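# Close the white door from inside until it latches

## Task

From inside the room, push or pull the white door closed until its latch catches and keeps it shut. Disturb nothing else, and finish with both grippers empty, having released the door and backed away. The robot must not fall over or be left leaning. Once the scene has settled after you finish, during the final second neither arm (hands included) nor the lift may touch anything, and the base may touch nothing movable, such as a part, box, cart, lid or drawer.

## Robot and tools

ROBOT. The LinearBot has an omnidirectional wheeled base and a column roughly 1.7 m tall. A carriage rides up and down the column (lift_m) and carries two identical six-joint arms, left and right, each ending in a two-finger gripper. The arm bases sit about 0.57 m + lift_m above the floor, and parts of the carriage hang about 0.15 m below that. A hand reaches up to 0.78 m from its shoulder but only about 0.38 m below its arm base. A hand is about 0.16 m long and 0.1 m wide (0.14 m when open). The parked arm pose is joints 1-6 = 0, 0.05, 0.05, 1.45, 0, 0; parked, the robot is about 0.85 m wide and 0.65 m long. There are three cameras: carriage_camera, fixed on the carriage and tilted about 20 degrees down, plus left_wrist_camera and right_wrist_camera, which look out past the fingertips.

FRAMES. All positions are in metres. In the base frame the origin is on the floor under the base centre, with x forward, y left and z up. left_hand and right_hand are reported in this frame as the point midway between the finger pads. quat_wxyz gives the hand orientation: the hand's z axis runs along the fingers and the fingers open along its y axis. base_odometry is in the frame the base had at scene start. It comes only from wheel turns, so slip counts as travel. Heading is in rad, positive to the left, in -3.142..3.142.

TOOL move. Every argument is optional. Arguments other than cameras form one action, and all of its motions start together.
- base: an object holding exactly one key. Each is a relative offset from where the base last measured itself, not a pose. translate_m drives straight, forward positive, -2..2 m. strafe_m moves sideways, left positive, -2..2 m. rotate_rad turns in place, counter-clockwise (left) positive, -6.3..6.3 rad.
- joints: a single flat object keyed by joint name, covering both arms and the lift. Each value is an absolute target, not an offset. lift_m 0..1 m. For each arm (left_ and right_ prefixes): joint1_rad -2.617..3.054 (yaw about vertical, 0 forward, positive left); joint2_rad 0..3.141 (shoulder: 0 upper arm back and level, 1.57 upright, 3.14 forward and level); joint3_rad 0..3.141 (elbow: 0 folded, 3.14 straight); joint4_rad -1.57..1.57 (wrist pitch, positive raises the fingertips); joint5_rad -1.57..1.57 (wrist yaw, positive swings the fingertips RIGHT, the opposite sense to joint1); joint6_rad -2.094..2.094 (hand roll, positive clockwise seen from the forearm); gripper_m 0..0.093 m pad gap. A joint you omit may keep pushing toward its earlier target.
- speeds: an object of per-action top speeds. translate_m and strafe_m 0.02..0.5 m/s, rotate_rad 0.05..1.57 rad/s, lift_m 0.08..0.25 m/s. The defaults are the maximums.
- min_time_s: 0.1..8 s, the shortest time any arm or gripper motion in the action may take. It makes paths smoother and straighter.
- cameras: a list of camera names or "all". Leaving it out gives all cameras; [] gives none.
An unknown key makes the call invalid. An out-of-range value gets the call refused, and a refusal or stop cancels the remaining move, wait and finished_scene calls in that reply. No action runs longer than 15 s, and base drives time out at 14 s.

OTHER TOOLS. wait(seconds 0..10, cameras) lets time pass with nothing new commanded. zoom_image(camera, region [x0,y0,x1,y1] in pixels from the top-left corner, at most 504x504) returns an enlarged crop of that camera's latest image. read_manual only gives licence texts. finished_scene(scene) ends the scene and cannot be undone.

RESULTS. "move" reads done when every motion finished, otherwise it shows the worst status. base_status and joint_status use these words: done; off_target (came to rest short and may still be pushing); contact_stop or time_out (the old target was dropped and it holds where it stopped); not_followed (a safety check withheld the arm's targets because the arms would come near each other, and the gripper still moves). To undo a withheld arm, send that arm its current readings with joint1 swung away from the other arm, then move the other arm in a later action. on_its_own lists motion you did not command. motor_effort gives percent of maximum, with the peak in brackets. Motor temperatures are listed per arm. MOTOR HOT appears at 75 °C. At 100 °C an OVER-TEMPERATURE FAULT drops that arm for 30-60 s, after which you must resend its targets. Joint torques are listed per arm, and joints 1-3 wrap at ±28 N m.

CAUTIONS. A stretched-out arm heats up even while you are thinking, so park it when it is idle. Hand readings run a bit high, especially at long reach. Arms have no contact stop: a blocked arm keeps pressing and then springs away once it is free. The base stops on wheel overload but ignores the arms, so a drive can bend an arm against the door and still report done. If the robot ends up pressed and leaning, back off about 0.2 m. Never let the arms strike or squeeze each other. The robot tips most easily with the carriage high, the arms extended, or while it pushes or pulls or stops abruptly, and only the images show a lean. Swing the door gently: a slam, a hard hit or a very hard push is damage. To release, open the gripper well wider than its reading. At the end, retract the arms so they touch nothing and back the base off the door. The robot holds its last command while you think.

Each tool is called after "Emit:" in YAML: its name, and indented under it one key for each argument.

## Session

Emit:
move:

Scene clock: 0.00 s.
Joint torques (N m): no reading
Motor temperatures (°C): left_arm=[30 32 36 30 28 30 27] | right_arm=[31 32 33 28 29 29 31]
base_odometry: x=+0.000 y=+0.000 heading=+0.000
base_status: not commanded
joint_positions: lift_m=+0.300 left_joint1_rad=-0.004 left_joint2_rad=+0.044 left_joint3_rad=+0.038 left_joint4_rad=+1.478 left_joint5_rad=-0.003 left_joint6_rad=-0.042 left_gripper_m=+0.09396 right_joint1_rad=-0.020 right_joint2_rad=+0.054 right_joint3_rad=+0.039 right_joint4_rad=+1.497 right_joint5_rad=+0.020 right_joint6_rad=+0.048 right_gripper_m=+0.09396
joint_status: not commanded
motor_effort: lift_m=+18 drive_wheels=-1
left_hand: x=+0.2410 y=+0.2976 z=+1.3090 quat_wxyz=(+0.999, -0.002, +0.049, -0.023) (m; base frame)
right_hand: x=+0.2394 y=-0.3011 z=+1.3095 quat_wxyz=(+0.999, +0.011, +0.045, +0.013) (m; base frame)
pictures: carriage_camera, left_wrist_camera, right_wrist_camera
Images, in order (width x height): carriage_camera 672x504, left_wrist_camera 672x504, right_wrist_camera 672x504.

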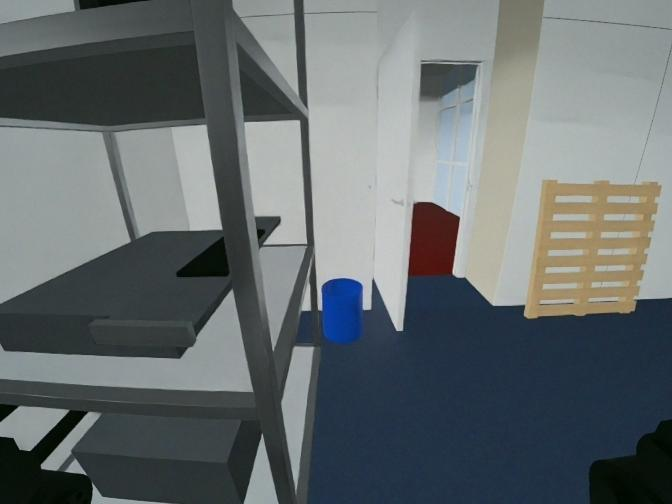

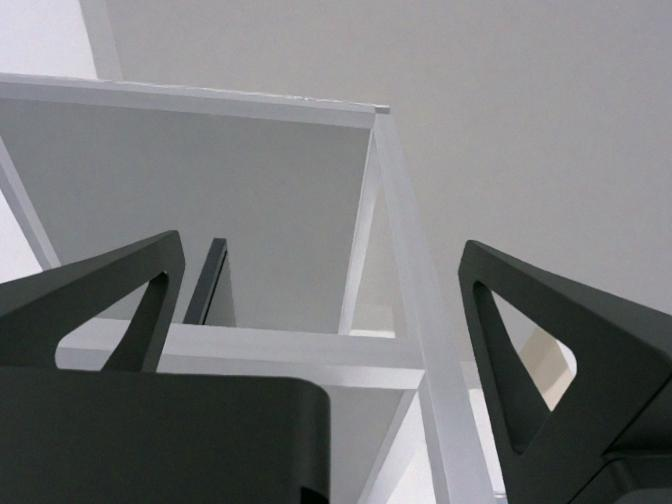

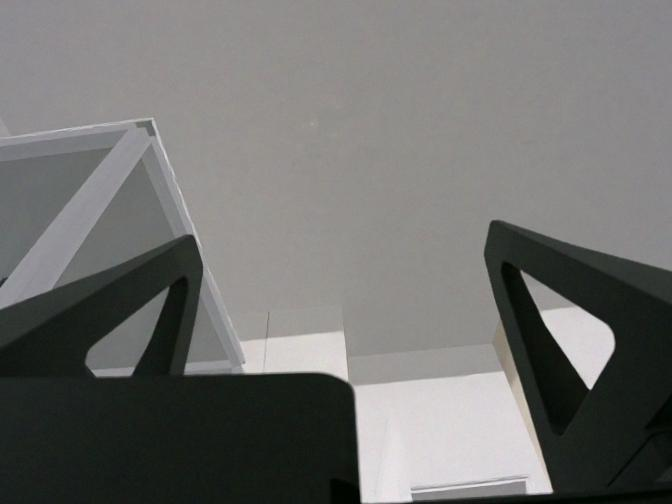

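Emit:
move:
  base: {"strafe_m":-0.66}
  cameras: []

Emit:
move:
  base: {"translate_m":0.8}
  joints: {"lift_m":0.2,"left_joint2_rad":1.4,"left_joint3_rad":1.4,"left_joint4_rad":0,"left_joint5_rad":0,"left_joint6_rad":0,"left_gripper_m":0.0}
  min_time_s: 1.5
  cameras: ["carriage_camera","left_wrist_camera"]

Scene clock: 16.23 s.
Joint torques (N m): left_arm=[-0.24 4.07 5.6 -0.2 0.09 0.07] | right_arm=[-0.09 3.97 5.79 -0.28 -0.08 -0.05]
Motor temperatures (°C): left_arm=[30 33 38 30 28 30 27] | right_arm=[31 33 34 29 29 29 31]
move: done
base_odometry: x=-0.001 y=-0.660 heading=-0.001
base_status: done
joint_positions: lift_m=+0.300 left_joint1_rad=-0.003 left_joint2_rad=+0.044 left_joint3_rad=+0.038 left_joint4_rad=+1.478 left_joint5_rad=-0.003 left_joint6_rad=-0.042 left_gripper_m=+0.09396 right_joint1_rad=-0.019 right_joint2_rad=+0.054 right_joint3_rad=+0.039 right_joint4_rad=+1.497 right_joint5_rad=+0.020 right_joint6_rad=+0.048 right_gripper_m=+0.09396
joint_status: not commanded
motor_effort: lift_m=+18(18) drive_wheels=-2(20)
left_hand: x=+0.2410 y=+0.2976 z=+1.3090 quat_wxyz=(+0.999, -0.002, +0.049, -0.022) (m; base frame)
right_hand: x=+0.2394 y=-0.3010 z=+1.3095 quat_wxyz=(+0.999, +0.011, +0.045, +0.014) (m; base frame)
pictures: none
No camera images: "cameras" was empty.

Scene clock: 20.10 s.
Joint torques (N m): left_arm=[-0.21 -6.05 9.54 1.87 0.12 0.14] | right_arm=[-0.14 4.01 5.86 -0.3 -0.09 -0.07]
Motor temperatures (°C): left_arm=[30 33 38 31 28 30 27] | right_arm=[31 33 34 29 29 29 31]
move: done
base_odometry: x=+0.799 y=-0.661 heading=-0.001
base_status: done
joint_positions: lift_m=+0.200 left_joint1_rad=-0.003 left_joint2_rad=+1.396 left_joint3_rad=+1.372 left_joint4_rad=+0.008 left_joint5_rad=-0.003 left_joint6_rad=-0.011 left_gripper_m=+0.00059 right_joint1_rad=-0.019 right_joint2_rad=+0.054 right_joint3_rad=+0.039 right_joint4_rad=+1.496 right_joint5_rad=+0.020 right_joint6_rad=+0.048 right_gripper_m=+0.09396
joint_status: all done
motor_effort: lift_m=+18(20) drive_wheels=+0(14)
left_hand: x=+0.6815 y=+0.2961 z=+1.2043 quat_wxyz=(+0.702, -0.004, +0.713, -0.004) (m; base frame)
right_hand: x=+0.2395 y=-0.3010 z=+1.2095 quat_wxyz=(+0.999, +0.011, +0.045, +0.014) (m; base frame)
pictures: carriage_camera, left_wrist_camera
Images, in order (width x height): carriage_camera 672x504, left_wrist_camera 672x504.

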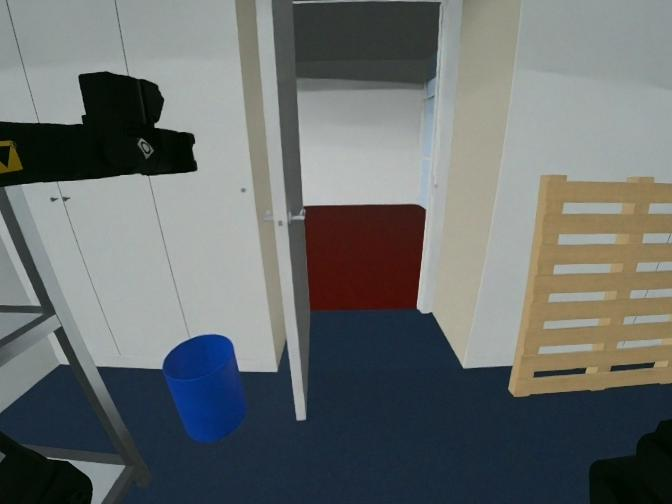

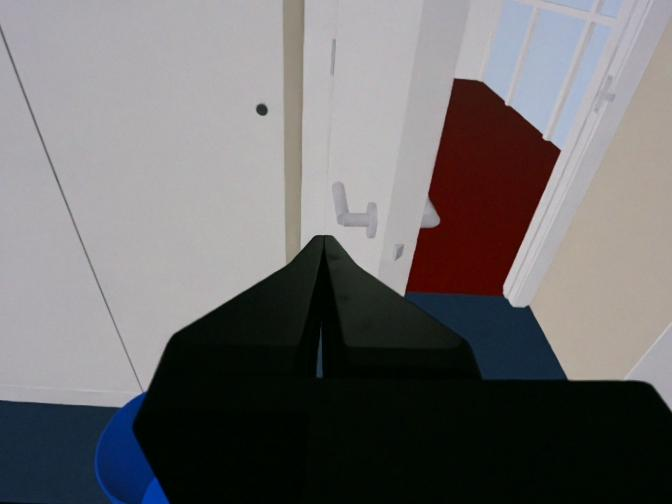

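Emit:
move:
  base: {"translate_m":0.74}
  speeds: {"translate_m":0.35}
  cameras: []

Emit:
move:
  base: {"strafe_m":-0.28}
  speeds: {"strafe_m":0.2}
  cameras: ["carriage_camera"]

Scene clock: 29.13 s.
Joint torques (N m): left_arm=[-0.28 -6.61 8.69 2 0.13 0.19] | right_arm=[-0.14 3.96 5.75 -0.25 -0.07 -0.04]
Motor temperatures (°C): left_arm=[30 34 40 32 28 30 27] | right_arm=[31 33 34 29 29 29 31]
move: contact_stop
base_odometry: x=+1.530 y=-0.662 heading=+0.002
base_status: translate_m contact_stop (by the wheels' count: +0.730 of +0.740)
joint_positions: lift_m=+0.200 left_joint1_rad=-0.002 left_joint2_rad=+1.402 left_joint3_rad=+1.381 left_joint4_rad=-0.004 left_joint5_rad=-0.002 left_joint6_rad=-0.011 left_gripper_m=+0.00058 right_joint1_rad=-0.020 right_joint2_rad=+0.055 right_joint3_rad=+0.039 right_joint4_rad=+1.495 right_joint5_rad=+0.019 right_joint6_rad=+0.048 right_gripper_m=+0.09396
joint_status: not commanded
motor_effort: lift_m=+18(19) drive_wheels=+23(95)
left_hand: x=+0.6829 y=+0.2965 z=+1.2032 quat_wxyz=(+0.698, -0.004, +0.716, -0.004) (m; base frame)
right_hand: x=+0.2399 y=-0.3009 z=+1.2095 quat_wxyz=(+0.999, +0.011, +0.046, +0.013) (m; base frame)
pictures: none
No camera images: "cameras" was empty.

not run: a stop came earlier in this reply.

Emit:
move:
  base: {"translate_m":-0.05}
  speeds: {"translate_m":0.15}

Scene clock: 38.47 s.
Joint torques (N m): left_arm=[-0.42 -6.82 8.88 1.93 0.13 0.19] | right_arm=[-0.1 3.92 5.78 -0.3 -0.08 -0.04]
Motor temperatures (°C): left_arm=[30 35 41 35 28 30 27] | right_arm=[31 33 34 29 29 29 31]
move: done
base_odometry: x=+1.480 y=-0.662 heading=+0.001
base_status: done
joint_positions: lift_m=+0.200 left_joint1_rad=-0.002 left_joint2_rad=+1.403 left_joint3_rad=+1.381 left_joint4_rad=-0.003 left_joint5_rad=-0.002 left_joint6_rad=-0.011 left_gripper_m=+0.00058 right_joint1_rad=-0.020 right_joint2_rad=+0.055 right_joint3_rad=+0.039 right_joint4_rad=+1.494 right_joint5_rad=+0.019 right_joint6_rad=+0.048 right_gripper_m=+0.09396
joint_status: not commanded
motor_effort: lift_m=+18(18) drive_wheels=+6(11)
left_hand: x=+0.6830 y=+0.2965 z=+1.2031 quat_wxyz=(+0.698, -0.004, +0.716, -0.004) (m; base frame)
right_hand: x=+0.2400 y=-0.3009 z=+1.2095 quat_wxyz=(+0.999, +0.011, +0.046, +0.013) (m; base frame)
pictures: carriage_camera, left_wrist_camera, right_wrist_camera
Images, in order (width x height): carriage_camera 672x504, left_wrist_camera 672x504, right_wrist_camera 672x504.

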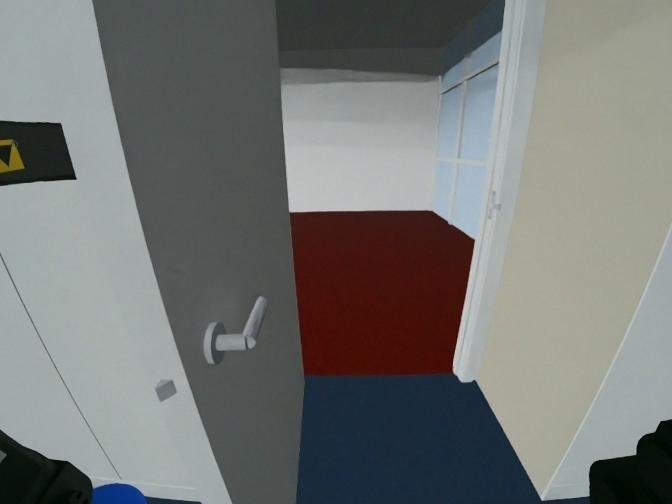

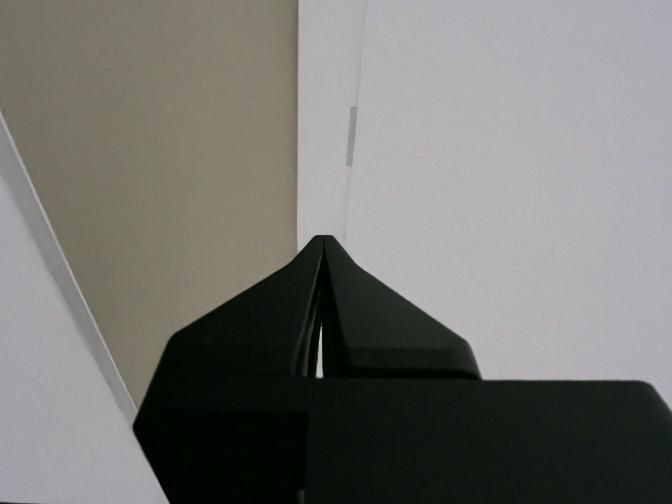

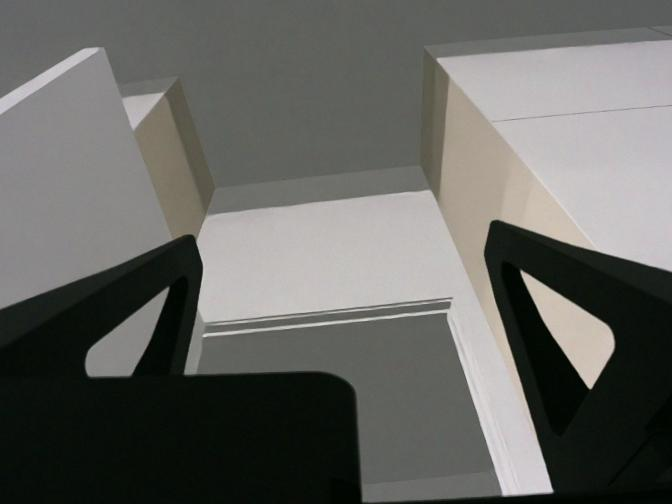

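Emit:
move:
  base: {"strafe_m":-0.28}
  speeds: {"strafe_m":0.2}
  cameras: []

Emit:
move:
  base: {"translate_m":0.17}
  speeds: {"translate_m":0.2}
  cameras: []

Emit:
move:
  base: {"strafe_m":-0.15}
  speeds: {"strafe_m":0.15}
  cameras: ["carriage_camera"]

Emit:
move:
  joints: {"lift_m":0.3,"left_joint1_rad":-0.3,"left_joint2_rad":2.5,"left_joint3_rad":2.5,"left_joint4_rad":0}
  min_time_s: 4
  cameras: ["carriage_camera","right_wrist_camera"]

Scene clock: 47.77 s.
Joint torques (N m): left_arm=[0.03 -6.79 8.68 1.97 0.27 0.03] | right_arm=[-0.21 3.93 5.78 -0.28 -0.09 -0.06]
Motor temperatures (°C): left_arm=[30 35 42 37 28 30 27] | right_arm=[31 33 35 29 29 29 31]
move: done
base_odometry: x=+1.480 y=-0.942 heading=+0.002
base_status: done
joint_positions: lift_m=+0.200 left_joint1_rad=-0.003 left_joint2_rad=+1.403 left_joint3_rad=+1.381 left_joint4_rad=-0.001 left_joint5_rad=-0.013 left_joint6_rad=+0.003 left_gripper_m=+0.00058 right_joint1_rad=-0.020 right_joint2_rad=+0.055 right_joint3_rad=+0.039 right_joint4_rad=+1.494 right_joint5_rad=+0.019 right_joint6_rad=+0.048 right_gripper_m=+0.09396
joint_status: not commanded
motor_effort: lift_m=+18(18) drive_wheels=+1(14)
left_hand: x=+0.6830 y=+0.2978 z=+1.2036 quat_wxyz=(+0.699, -0.002, +0.715, +0.005) (m; base frame)
right_hand: x=+0.2400 y=-0.3009 z=+1.2095 quat_wxyz=(+0.999, +0.011, +0.046, +0.013) (m; base frame)
pictures: none
No camera images: "cameras" was empty.

Scene clock: 49.70 s.
Joint torques (N m): left_arm=[-0.13 -6.68 8.77 1.96 0.24 0] | right_arm=[-0.12 3.92 5.78 -0.26 -0.08 -0.05]
Motor temperatures (°C): left_arm=[30 35 42 37 28 30 27] | right_arm=[31 33 35 29 29 29 31]
move: done
base_odometry: x=+1.650 y=-0.942 heading=+0.001
base_status: done
joint_positions: lift_m=+0.200 left_joint1_rad=-0.003 left_joint2_rad=+1.403 left_joint3_rad=+1.381 left_joint4_rad=-0.001 left_joint5_rad=-0.013 left_joint6_rad=+0.003 left_gripper_m=+0.00058 right_joint1_rad=-0.020 right_joint2_rad=+0.055 right_joint3_rad=+0.039 right_joint4_rad=+1.494 right_joint5_rad=+0.019 right_joint6_rad=+0.048 right_gripper_m=+0.09396
joint_status: not commanded
motor_effort: lift_m=+18(18) drive_wheels=-1(14)
left_hand: x=+0.6830 y=+0.2978 z=+1.2036 quat_wxyz=(+0.699, -0.002, +0.715, +0.005) (m; base frame)
right_hand: x=+0.2400 y=-0.3009 z=+1.2095 quat_wxyz=(+0.999, +0.011, +0.046, +0.013) (m; base frame)
pictures: none
No camera images: "cameras" was empty.

Scene clock: 51.67 s.
Joint torques (N m): left_arm=[-0.09 -6.6 8.68 1.96 0.27 0.01] | right_arm=[-0.05 3.97 5.78 -0.26 -0.08 -0.06]
Motor temperatures (°C): left_arm=[30 35 42 37 28 30 27] | right_arm=[31 33 35 29 29 29 31]
move: done
base_odometry: x=+1.651 y=-1.092 heading=+0.001
base_status: done
joint_positions: lift_m=+0.200 left_joint1_rad=-0.003 left_joint2_rad=+1.403 left_joint3_rad=+1.381 left_joint4_rad=-0.001 left_joint5_rad=-0.012 left_joint6_rad=+0.003 left_gripper_m=+0.00058 right_joint1_rad=-0.020 right_joint2_rad=+0.055 right_joint3_rad=+0.039 right_joint4_rad=+1.494 right_joint5_rad=+0.019 right_joint6_rad=+0.048 right_gripper_m=+0.09396
joint_status: not commanded
motor_effort: lift_m=+18(18) drive_wheels=-1(15)
left_hand: x=+0.6830 y=+0.2976 z=+1.2036 quat_wxyz=(+0.699, -0.002, +0.715, +0.004) (m; base frame)
right_hand: x=+0.2400 y=-0.3009 z=+1.2095 quat_wxyz=(+0.999, +0.011, +0.046, +0.013) (m; base frame)
pictures: carriage_camera
Images, in order (width x height): carriage_camera 672x504.

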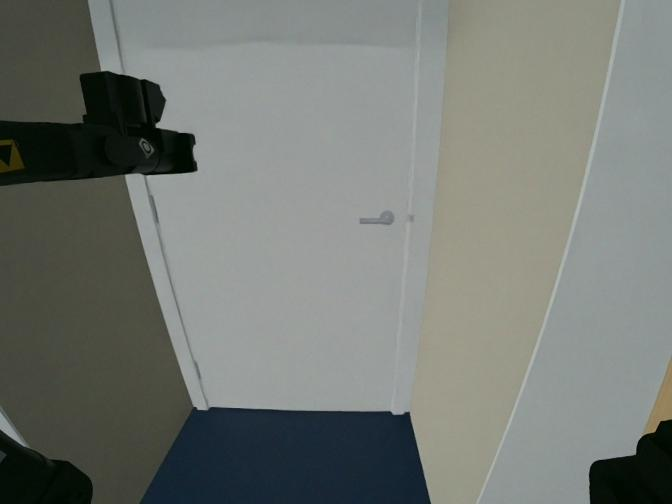

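Scene clock: 55.97 s.
Joint torques (N m): left_arm=[-0.58 -14.37 9.62 1.97 0.25 0.02] | right_arm=[-0.16 3.93 5.7 -0.26 -0.09 -0.05]
Motor temperatures (°C): left_arm=[30 36 43 38 28 30 28] | right_arm=[31 33 35 29 29 29 31]
move: done
base_odometry: x=+1.651 y=-1.092 heading=+0.001
base_status: not commanded
joint_positions: lift_m=+0.300 left_joint1_rad=-0.294 left_joint2_rad=+2.485 left_joint3_rad=+2.471 left_joint4_rad=-0.001 left_joint5_rad=-0.012 left_joint6_rad=+0.003 left_gripper_m=+0.00058 right_joint1_rad=-0.020 right_joint2_rad=+0.055 right_joint3_rad=+0.039 right_joint4_rad=+1.494 right_joint5_rad=+0.019 right_joint6_rad=+0.048 right_gripper_m=+0.09396
joint_status: all done
motor_effort: lift_m=+17(22) drive_wheels=+1(2)
left_hand: x=+0.9055 y=+0.0903 z=+1.2086 quat_wxyz=(+0.695, +0.101, +0.705, -0.098) (m; base frame)
right_hand: x=+0.2400 y=-0.3009 z=+1.3096 quat_wxyz=(+0.999, +0.011, +0.046, +0.013) (m; base frame)
pictures: carriage_camera, right_wrist_camera
Images, in order (width x height): carriage_camera 672x504, right_wrist_camera 672x504.

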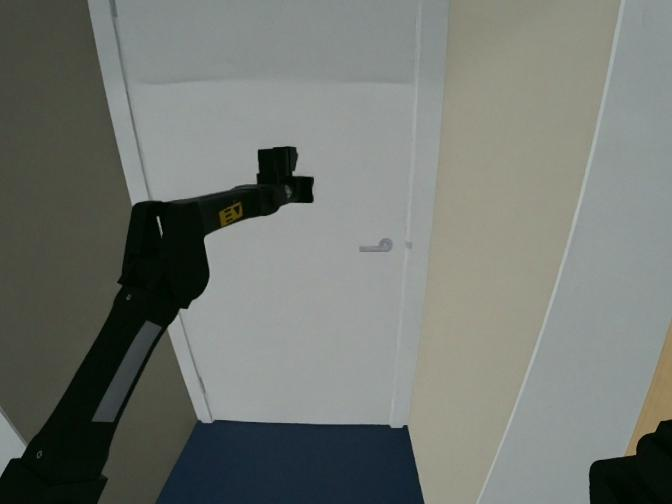

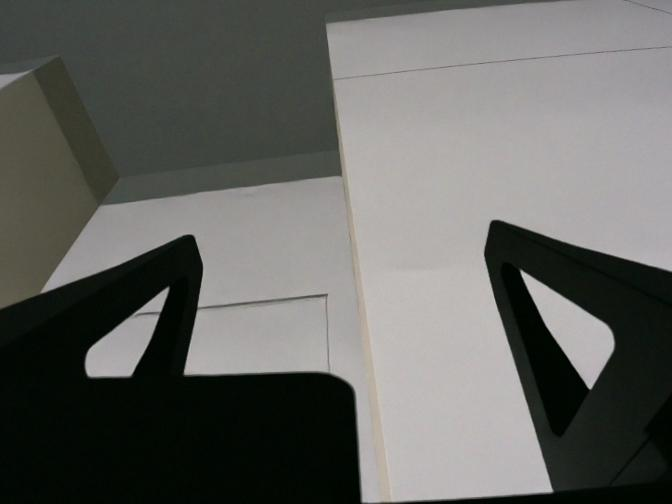

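Emit:
move:
  base: {"translate_m":0.28}
  speeds: {"translate_m":0.12}
  cameras: ["carriage_camera"]

Emit:
move:
  base: {"translate_m":-0.2}
  speeds: {"translate_m":0.2}
  cameras: ["carriage_camera"]

Scene clock: 67.70 s.
Joint torques (N m): left_arm=[5 -9.2 6.9 2.45 -2.4 0.02] | right_arm=[0.8 3.69 5.83 -0.23 -0.09 -0.02]
Motor temperatures (°C): left_arm=[30 41 44 39 28 30 28] | right_arm=[31 34 35 29 29 29 31]
move: contact_stop
base_odometry: x=+1.851 y=-1.092 heading=-0.002
base_status: translate_m contact_stop (by the wheels' count: +0.200 of +0.280)
joint_positions: lift_m=+0.300 left_joint1_rad=-0.368 left_joint2_rad=+2.434 left_joint3_rad=+2.501 left_joint4_rad=-0.058 left_joint5_rad=+0.218 left_joint6_rad=+0.003 left_gripper_m=+0.00054 right_joint1_rad=-0.028 right_joint2_rad=+0.057 right_joint3_rad=+0.039 right_joint4_rad=+1.493 right_joint5_rad=+0.019 right_joint6_rad=+0.046 right_gripper_m=+0.09396
joint_status: not commanded
motor_effort: lift_m=+17(20) drive_wheels=+24(91)
left_hand: x=+0.8575 y=+0.0096 z=+1.2444 quat_wxyz=(+0.680, +0.205, +0.673, -0.203) (m; base frame)
right_hand: x=+0.2412 y=-0.3012 z=+1.3095 quat_wxyz=(+0.999, +0.011, +0.048, +0.009) (m; base frame)
pictures: carriage_camera
Images, in order (width x height): carriage_camera 672x504.

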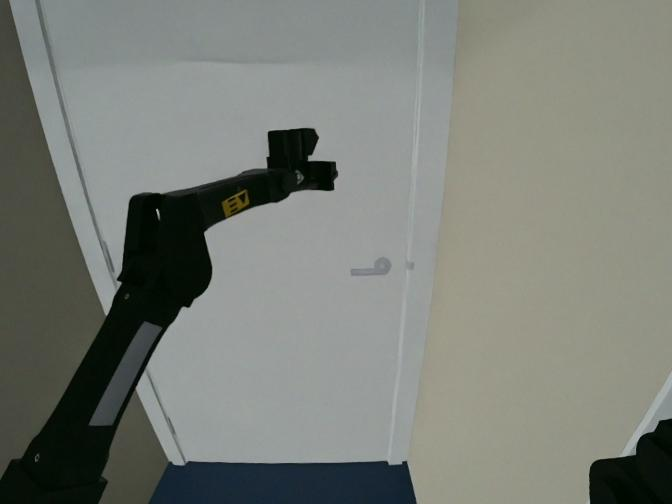

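not run: a stop came earlier in this reply.

Emit:
move:
  base: {"translate_m":-0.22}
  speeds: {"translate_m":0.2}
  cameras: ["carriage_camera"]

Scene clock: 72.93 s.
Joint torques (N m): left_arm=[-0.42 -15.25 7.08 2 -0.06 0.04] | right_arm=[0.59 3.66 5.86 -0.21 -0.09 -0.04]
Motor temperatures (°C): left_arm=[30 42 44 39 29 30 28] | right_arm=[31 34 35 29 29 29 31]
move: done
base_odometry: x=+1.631 y=-1.092 heading=-0.001
base_status: done
joint_positions: lift_m=+0.300 left_joint1_rad=-0.296 left_joint2_rad=+2.493 left_joint3_rad=+2.501 left_joint4_rad=-0.004 left_joint5_rad=+0.015 left_joint6_rad=+0.003 left_gripper_m=+0.00055 right_joint1_rad=-0.028 right_joint2_rad=+0.057 right_joint3_rad=+0.039 right_joint4_rad=+1.494 right_joint5_rad=+0.019 right_joint6_rad=+0.046 right_gripper_m=+0.09396
joint_status: not commanded
motor_effort: lift_m=+17(18) drive_wheels=-3(16)
left_hand: x=+0.9038 y=+0.0843 z=+1.2165 quat_wxyz=(+0.700, +0.110, +0.697, -0.109) (m; base frame)
right_hand: x=+0.2411 y=-0.3012 z=+1.3095 quat_wxyz=(+0.999, +0.012, +0.048, +0.009) (m; base frame)
pictures: carriage_camera
Images, in order (width x height): carriage_camera 672x504.

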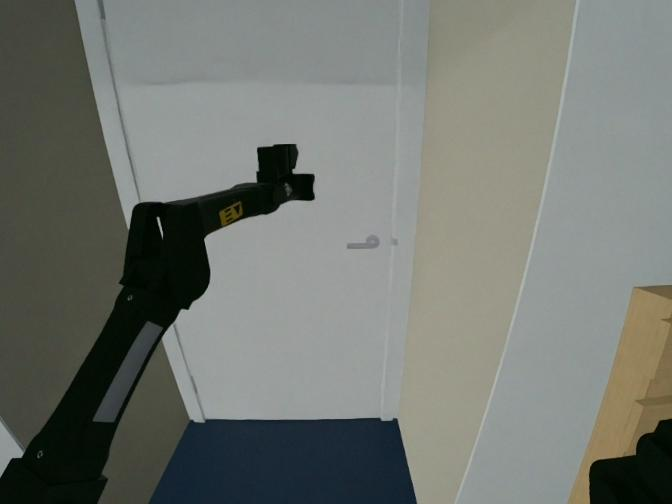

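Emit:
move:
  base: {"strafe_m":0.07}
  speeds: {"strafe_m":0.2}
  cameras: []

Emit:
finished_scene:
  scene: 2

Scene clock: 80.73 s.
Joint torques (N m): left_arm=[-0.44 -15.23 7.08 1.99 -0.02 0.01] | right_arm=[0.51 3.69 5.87 -0.26 -0.11 -0.02]
Motor temperatures (°C): left_arm=[30 44 45 40 28 30 28] | right_arm=[31 34 35 29 29 29 31]
move: done
base_odometry: x=+1.631 y=-1.022 heading=-0.001
base_status: done
joint_positions: lift_m=+0.300 left_joint1_rad=-0.296 left_joint2_rad=+2.493 left_joint3_rad=+2.501 left_joint4_rad=-0.004 left_joint5_rad=+0.012 left_joint6_rad=+0.003 left_gripper_m=+0.00055 right_joint1_rad=-0.027 right_joint2_rad=+0.057 right_joint3_rad=+0.039 right_joint4_rad=+1.494 right_joint5_rad=+0.019 right_joint6_rad=+0.046 right_gripper_m=+0.09396
joint_status: not commanded
motor_effort: lift_m=+17(18) drive_wheels=-1(11)
left_hand: x=+0.9041 y=+0.0853 z=+1.2165 quat_wxyz=(+0.700, +0.109, +0.697, -0.107) (m; base frame)
right_hand: x=+0.2411 y=-0.3012 z=+1.3095 quat_wxyz=(+0.999, +0.011, +0.048, +0.009) (m; base frame)
pictures: none
No camera images: "cameras" was empty.

The scene is finished: the task was done.


## Next scene

The same job, from a new start.

Emit:
move:
  cameras: ["carriage_camera"]

Scene clock: 0.00 s.
Joint torques (N m): no reading
Motor temperatures (°C): left_arm=[30 32 34 29 28 30 27] | right_arm=[30 31 32 28 29 29 31]
base_odometry: x=+0.000 y=+0.000 heading=+0.000
base_status: not commanded
joint_positions: lift_m=+0.300 left_joint1_rad=-0.008 left_joint2_rad=+0.051 left_joint3_rad=+0.041 left_joint4_rad=+1.440 left_joint5_rad=+0.011 left_joint6_rad=+0.011 left_gripper_m=+0.09396 right_joint1_rad=+0.018 right_joint2_rad=+0.067 right_joint3_rad=+0.063 right_joint4_rad=+1.447 right_joint5_rad=+0.039 right_joint6_rad=-0.006 right_gripper_m=+0.09396
joint_status: not commanded
motor_effort: lift_m=+18 drive_wheels=+0
left_hand: x=+0.2518 y=+0.2950 z=+1.3085 quat_wxyz=(+0.997, +0.006, +0.071, +0.001) (m; base frame)
right_hand: x=+0.2485 y=-0.3032 z=+1.3145 quat_wxyz=(+0.998, +0.018, +0.064, +0.005) (m; base frame)
pictures: carriage_camera
Images, in order (width x height): carriage_camera 672x504.

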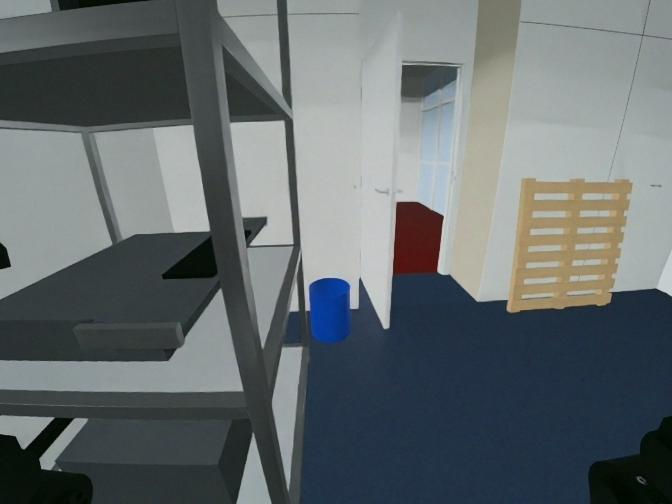

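Emit:
move:
  base: {"rotate_rad":0.06}
  cameras: []

Emit:
move:
  base: {"strafe_m":-0.66}
  cameras: []

Emit:
move:
  base: {"translate_m":0.8}
  joints: {"lift_m":0.2,"left_joint2_rad":1.4,"left_joint3_rad":1.4,"left_joint4_rad":0,"left_joint5_rad":0,"left_joint6_rad":0,"left_gripper_m":0.0}
  min_time_s: 1.5
  cameras: ["carriage_camera","left_wrist_camera"]

Scene clock: 14.53 s.
Joint torques (N m): left_arm=[-0.13 3.82 5.48 -0.12 0.07 0.05] | right_arm=[0.05 3.81 6.05 -0.21 -0.11 -0.04]
Motor temperatures (°C): left_arm=[30 32 35 29 28 30 27] | right_arm=[30 32 32 28 29 29 31]
move: done
base_odometry: x=+0.000 y=+0.000 heading=+0.060
base_status: done
joint_positions: lift_m=+0.300 left_joint1_rad=-0.008 left_joint2_rad=+0.051 left_joint3_rad=+0.041 left_joint4_rad=+1.440 left_joint5_rad=+0.011 left_joint6_rad=+0.011 left_gripper_m=+0.09396 right_joint1_rad=+0.018 right_joint2_rad=+0.067 right_joint3_rad=+0.063 right_joint4_rad=+1.447 right_joint5_rad=+0.039 right_joint6_rad=-0.006 right_gripper_m=+0.09396
joint_status: not commanded
motor_effort: lift_m=+18(18) drive_wheels=-1(9)
left_hand: x=+0.2518 y=+0.2950 z=+1.3085 quat_wxyz=(+0.997, +0.006, +0.071, +0.001) (m; base frame)
right_hand: x=+0.2485 y=-0.3032 z=+1.3145 quat_wxyz=(+0.998, +0.018, +0.064, +0.005) (m; base frame)
pictures: none
No camera images: "cameras" was empty.

Scene clock: 18.13 s.
Joint torques (N m): left_arm=[-0.12 3.85 5.67 -0.09 0.08 0.04] | right_arm=[-0.2 3.88 6.09 -0.21 -0.14 -0.05]
Motor temperatures (°C): left_arm=[30 32 35 29 28 30 27] | right_arm=[30 32 32 28 29 29 31]
move: done
base_odometry: x=+0.039 y=-0.659 heading=+0.059
base_status: done
joint_positions: lift_m=+0.300 left_joint1_rad=-0.007 left_joint2_rad=+0.051 left_joint3_rad=+0.041 left_joint4_rad=+1.440 left_joint5_rad=+0.011 left_joint6_rad=+0.011 left_gripper_m=+0.09396 right_joint1_rad=+0.019 right_joint2_rad=+0.067 right_joint3_rad=+0.063 right_joint4_rad=+1.447 right_joint5_rad=+0.039 right_joint6_rad=-0.006 right_gripper_m=+0.09396
joint_status: not commanded
motor_effort: lift_m=+18(18) drive_wheels=-2(19)
left_hand: x=+0.2518 y=+0.2950 z=+1.3085 quat_wxyz=(+0.997, +0.006, +0.071, +0.001) (m; base frame)
right_hand: x=+0.2485 y=-0.3032 z=+1.3145 quat_wxyz=(+0.998, +0.018, +0.064, +0.005) (m; base frame)
pictures: none
No camera images: "cameras" was empty.

Scene clock: 22.10 s.
Joint torques (N m): left_arm=[-0.16 -5.93 9.58 1.95 -0.02 -0.05] | right_arm=[-0.17 3.86 6.04 -0.19 -0.11 -0.05]
Motor temperatures (°C): left_arm=[30 33 36 30 28 30 27] | right_arm=[30 32 33 28 29 29 31]
move: done
base_odometry: x=+0.837 y=-0.612 heading=+0.059
base_status: done
joint_positions: lift_m=+0.200 left_joint1_rad=-0.007 left_joint2_rad=+1.396 left_joint3_rad=+1.371 left_joint4_rad=+0.006 left_joint5_rad=+0.011 left_joint6_rad=+0.010 left_gripper_m=+0.00058 right_joint1_rad=+0.019 right_joint2_rad=+0.067 right_joint3_rad=+0.063 right_joint4_rad=+1.446 right_joint5_rad=+0.039 right_joint6_rad=-0.006 right_gripper_m=+0.09396
joint_status: all done
motor_effort: lift_m=+18(20) drive_wheels=-1(15)
left_hand: x=+0.6816 y=+0.2917 z=+1.2032 quat_wxyz=(+0.700, +0.010, +0.714, -0.003) (m; base frame)
right_hand: x=+0.2487 y=-0.3032 z=+1.2144 quat_wxyz=(+0.998, +0.018, +0.065, +0.005) (m; base frame)
pictures: carriage_camera, left_wrist_camera
Images, in order (width x height): carriage_camera 672x504, left_wrist_camera 672x504.

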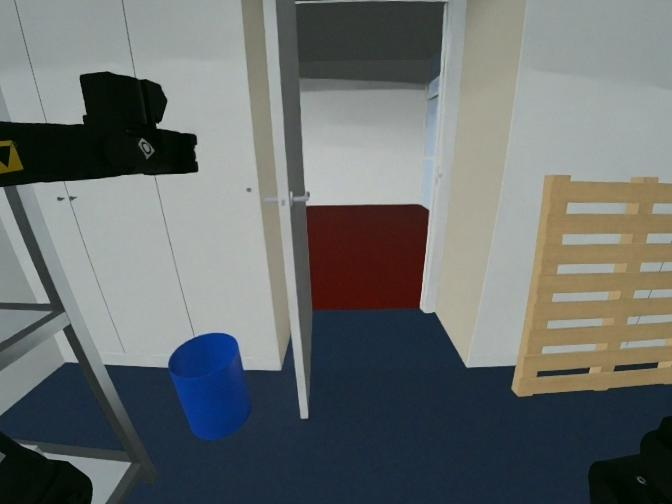

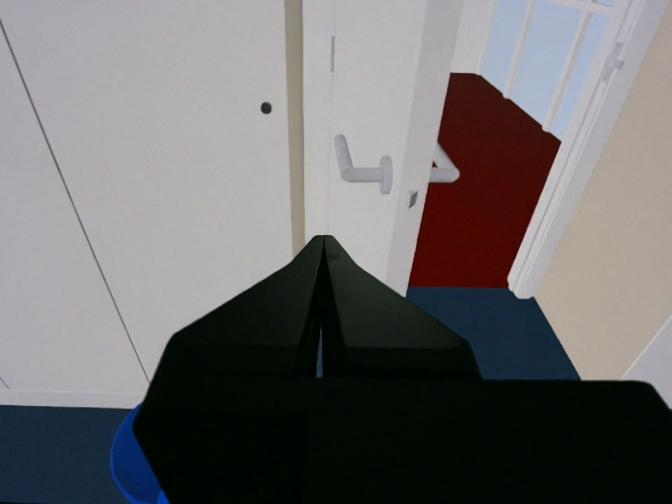

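Emit:
move:
  base: {"translate_m":0.68}
  speeds: {"translate_m":0.35}
  cameras: []

Emit:
move:
  base: {"strafe_m":-0.28}
  speeds: {"strafe_m":0.19}
  cameras: []

Emit:
move:
  base: {"translate_m":0.17}
  speeds: {"translate_m":0.2}
  cameras: []

Emit:
move:
  base: {"strafe_m":-0.13}
  speeds: {"strafe_m":0.15}
  cameras: []

Emit:
move:
  joints: {"lift_m":0.3,"left_joint1_rad":-0.3,"left_joint2_rad":2.5,"left_joint3_rad":2.5,"left_joint4_rad":0}
  min_time_s: 3
  cameras: ["carriage_camera"]

Scene clock: 37.13 s.
Joint torques (N m): left_arm=[-0.09 -6.11 9.33 1.96 -0.05 -0.08] | right_arm=[-0.16 3.82 6.11 -0.16 -0.11 -0.06]
Motor temperatures (°C): left_arm=[30 34 39 33 28 30 27] | right_arm=[30 32 33 28 29 29 31]
move: done
base_odometry: x=+1.516 y=-0.573 heading=+0.058
base_status: done
joint_positions: lift_m=+0.200 left_joint1_rad=-0.007 left_joint2_rad=+1.396 left_joint3_rad=+1.372 left_joint4_rad=+0.004 left_joint5_rad=+0.011 left_joint6_rad=+0.010 left_gripper_m=+0.00058 right_joint1_rad=+0.019 right_joint2_rad=+0.067 right_joint3_rad=+0.063 right_joint4_rad=+1.446 right_joint5_rad=+0.039 right_joint6_rad=-0.006 right_gripper_m=+0.09396
joint_status: not commanded
motor_effort: lift_m=+18(18) drive_wheels=-2(13)
left_hand: x=+0.6815 y=+0.2917 z=+1.2033 quat_wxyz=(+0.700, +0.010, +0.714, -0.003) (m; base frame)
right_hand: x=+0.2487 y=-0.3032 z=+1.2144 quat_wxyz=(+0.998, +0.018, +0.065, +0.005) (m; base frame)
pictures: none
No camera images: "cameras" was empty.

Scene clock: 39.67 s.
Joint torques (N m): left_arm=[-0.36 -5.91 9.61 1.98 0.23 0] | right_arm=[-0.14 3.77 6.12 -0.19 -0.11 -0.04]
Motor temperatures (°C): left_arm=[30 34 39 33 28 30 27] | right_arm=[30 32 33 28 29 29 31]
move: done
base_odometry: x=+1.533 y=-0.852 heading=+0.059
base_status: done
joint_positions: lift_m=+0.200 left_joint1_rad=-0.005 left_joint2_rad=+1.396 left_joint3_rad=+1.373 left_joint4_rad=+0.002 left_joint5_rad=-0.013 left_joint6_rad=+0.005 left_gripper_m=+0.00058 right_joint1_rad=+0.019 right_joint2_rad=+0.067 right_joint3_rad=+0.063 right_joint4_rad=+1.446 right_joint5_rad=+0.039 right_joint6_rad=-0.006 right_gripper_m=+0.09396
joint_status: not commanded
motor_effort: lift_m=+18(18) drive_wheels=+0(14)
left_hand: x=+0.6815 y=+0.2972 z=+1.2032 quat_wxyz=(+0.700, -0.001, +0.715, +0.005) (m; base frame)
right_hand: x=+0.2487 y=-0.3032 z=+1.2144 quat_wxyz=(+0.998, +0.018, +0.065, +0.005) (m; base frame)
pictures: none
No camera images: "cameras" was empty.

Scene clock: 41.60 s.
Joint torques (N m): left_arm=[-0.38 -6.17 9.36 1.96 0.25 -0.01] | right_arm=[-0.23 3.71 6.06 -0.17 -0.1 -0.06]
Motor temperatures (°C): left_arm=[30 34 40 34 28 30 27] | right_arm=[30 32 33 28 29 29 31]
move: done
base_odometry: x=+1.703 y=-0.843 heading=+0.058
base_status: done
joint_positions: lift_m=+0.200 left_joint1_rad=-0.005 left_joint2_rad=+1.398 left_joint3_rad=+1.374 left_joint4_rad=+0.002 left_joint5_rad=-0.013 left_joint6_rad=+0.005 left_gripper_m=+0.00058 right_joint1_rad=+0.019 right_joint2_rad=+0.067 right_joint3_rad=+0.063 right_joint4_rad=+1.446 right_joint5_rad=+0.039 right_joint6_rad=-0.006 right_gripper_m=+0.09396
joint_status: not commanded
motor_effort: lift_m=+18(18) drive_wheels=-2(11)
left_hand: x=+0.6818 y=+0.2972 z=+1.2028 quat_wxyz=(+0.699, -0.001, +0.715, +0.005) (m; base frame)
right_hand: x=+0.2487 y=-0.3032 z=+1.2144 quat_wxyz=(+0.998, +0.018, +0.065, +0.005) (m; base frame)
pictures: none
No camera images: "cameras" was empty.

Scene clock: 43.40 s.
Joint torques (N m): left_arm=[-0.49 -6.13 9.31 1.99 0.26 -0.01] | right_arm=[-0.18 3.9 6.02 -0.18 -0.14 -0.06]
Motor temperatures (°C): left_arm=[30 34 41 34 28 30 27] | right_arm=[30 32 33 28 29 29 31]
move: done
base_odometry: x=+1.710 y=-0.972 heading=+0.058
base_status: done
joint_positions: lift_m=+0.200 left_joint1_rad=-0.006 left_joint2_rad=+1.398 left_joint3_rad=+1.374 left_joint4_rad=+0.001 left_joint5_rad=-0.012 left_joint6_rad=+0.005 left_gripper_m=+0.00058 right_joint1_rad=+0.019 right_joint2_rad=+0.067 right_joint3_rad=+0.063 right_joint4_rad=+1.446 right_joint5_rad=+0.039 right_joint6_rad=-0.006 right_gripper_m=+0.09396
joint_status: not commanded
motor_effort: lift_m=+18(18) drive_wheels=+0(14)
left_hand: x=+0.6818 y=+0.2965 z=+1.2027 quat_wxyz=(+0.699, +0.000, +0.715, +0.004) (m; base frame)
right_hand: x=+0.2487 y=-0.3032 z=+1.2144 quat_wxyz=(+0.998, +0.018, +0.065, +0.005) (m; base frame)
pictures: none
No camera images: "cameras" was empty.

Scene clock: 46.77 s.
Joint torques (N m): left_arm=[-0.38 -14.63 9.5 2.03 0.31 0] | right_arm=[-0.13 3.85 6.08 -0.2 -0.09 -0.03]
Motor temperatures (°C): left_arm=[30 35 41 35 28 30 27] | right_arm=[30 32 33 28 29 29 31]
move: done
base_odometry: x=+1.710 y=-0.972 heading=+0.058
base_status: not commanded
joint_positions: lift_m=+0.300 left_joint1_rad=-0.297 left_joint2_rad=+2.489 left_joint3_rad=+2.471 left_joint4_rad=-0.006 left_joint5_rad=-0.014 left_joint6_rad=+0.005 left_gripper_m=+0.00057 right_joint1_rad=+0.019 right_joint2_rad=+0.067 right_joint3_rad=+0.063 right_joint4_rad=+1.446 right_joint5_rad=+0.039 right_joint6_rad=-0.006 right_gripper_m=+0.09396
joint_status: all done
motor_effort: lift_m=+17(23) drive_wheels=+2(5)
left_hand: x=+0.9059 y=+0.0885 z=+1.2041 quat_wxyz=(+0.692, +0.103, +0.708, -0.097) (m; base frame)
right_hand: x=+0.2487 y=-0.3032 z=+1.3145 quat_wxyz=(+0.998, +0.018, +0.065, +0.005) (m; base frame)
pictures: carriage_camera
Images, in order (width x height): carriage_camera 672x504.

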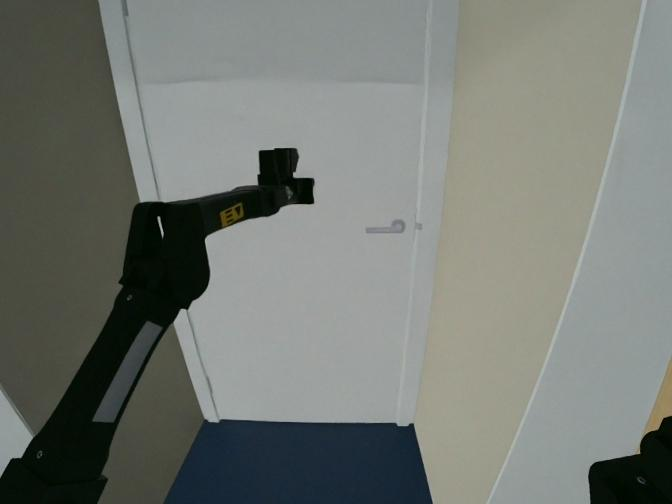

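Emit:
move:
  base: {"translate_m":0.25}
  speeds: {"translate_m":0.12}
  cameras: ["carriage_camera"]

Emit:
move:
  base: {"translate_m":-0.22}
  speeds: {"translate_m":0.2}
  cameras: ["carriage_camera"]

Scene clock: 54.17 s.
Joint torques (N m): left_arm=[5.6 -8.64 6.98 2.66 -2.59 0.01] | right_arm=[-0.05 4.12 5.82 -0.68 -0.09 0.09]
Motor temperatures (°C): left_arm=[30 39 42 37 28 30 27] | right_arm=[30 33 34 28 29 29 31]
move: contact_stop
base_odometry: x=+1.918 y=-0.960 heading=+0.054
base_status: translate_m contact_stop (by the wheels' count: +0.208 of +0.250)
joint_positions: lift_m=+0.300 left_joint1_rad=-0.375 left_joint2_rad=+2.432 left_joint3_rad=+2.499 left_joint4_rad=-0.073 left_joint5_rad=+0.235 left_joint6_rad=+0.005 left_gripper_m=+0.00053 right_joint1_rad=+0.018 right_joint2_rad=+0.064 right_joint3_rad=+0.064 right_joint4_rad=+1.480 right_joint5_rad=+0.037 right_joint6_rad=-0.019 right_gripper_m=+0.09396
joint_status: not commanded
motor_effort: lift_m=+17(22) drive_wheels=+23(90)
left_hand: x=+0.8537 y=+0.0029 z=+1.2409 quat_wxyz=(+0.673, +0.214, +0.676, -0.210) (m; base frame)
right_hand: x=+0.2389 y=-0.3032 z=+1.3158 quat_wxyz=(+0.999, +0.018, +0.045, -0.001) (m; base frame)
pictures: carriage_camera
Images, in order (width x height): carriage_camera 672x504.

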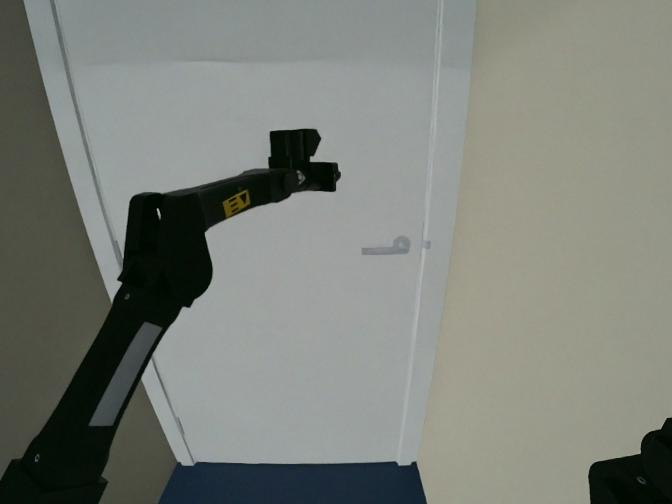

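not run: a stop came earlier in this reply.

Emit:
move:
  base: {"translate_m":-0.22}
  speeds: {"translate_m":0.2}
  cameras: ["carriage_camera"]

Scene clock: 59.53 s.
Joint torques (N m): left_arm=[-0.31 -15.13 7.19 2 -0.07 -0.01] | right_arm=[-0.08 4.19 5.98 -0.26 -0.1 0.03]
Motor temperatures (°C): left_arm=[30 40 41 39 29 30 27] | right_arm=[30 33 34 28 29 29 31]
move: done
base_odometry: x=+1.699 y=-0.972 heading=+0.055
base_status: done
joint_positions: lift_m=+0.300 left_joint1_rad=-0.298 left_joint2_rad=+2.494 left_joint3_rad=+2.499 left_joint4_rad=-0.008 left_joint5_rad=+0.015 left_joint6_rad=+0.005 left_gripper_m=+0.00053 right_joint1_rad=+0.018 right_joint2_rad=+0.064 right_joint3_rad=+0.064 right_joint4_rad=+1.450 right_joint5_rad=+0.037 right_joint6_rad=-0.015 right_gripper_m=+0.09396
joint_status: not commanded
motor_effort: lift_m=+17(18) drive_wheels=-2(13)
left_hand: x=+0.9038 y=+0.0831 z=+1.2138 quat_wxyz=(+0.698, +0.112, +0.699, -0.108) (m; base frame)
right_hand: x=+0.2463 y=-0.3030 z=+1.3150 quat_wxyz=(+0.998, +0.018, +0.060, +0.000) (m; base frame)
pictures: carriage_camera
Images, in order (width x height): carriage_camera 672x504.

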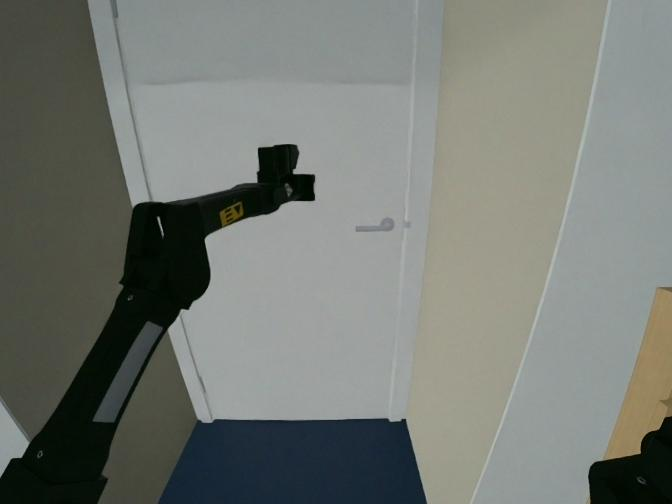

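Emit:
finished_scene:
  scene: 3

The scene is finished: the task was done.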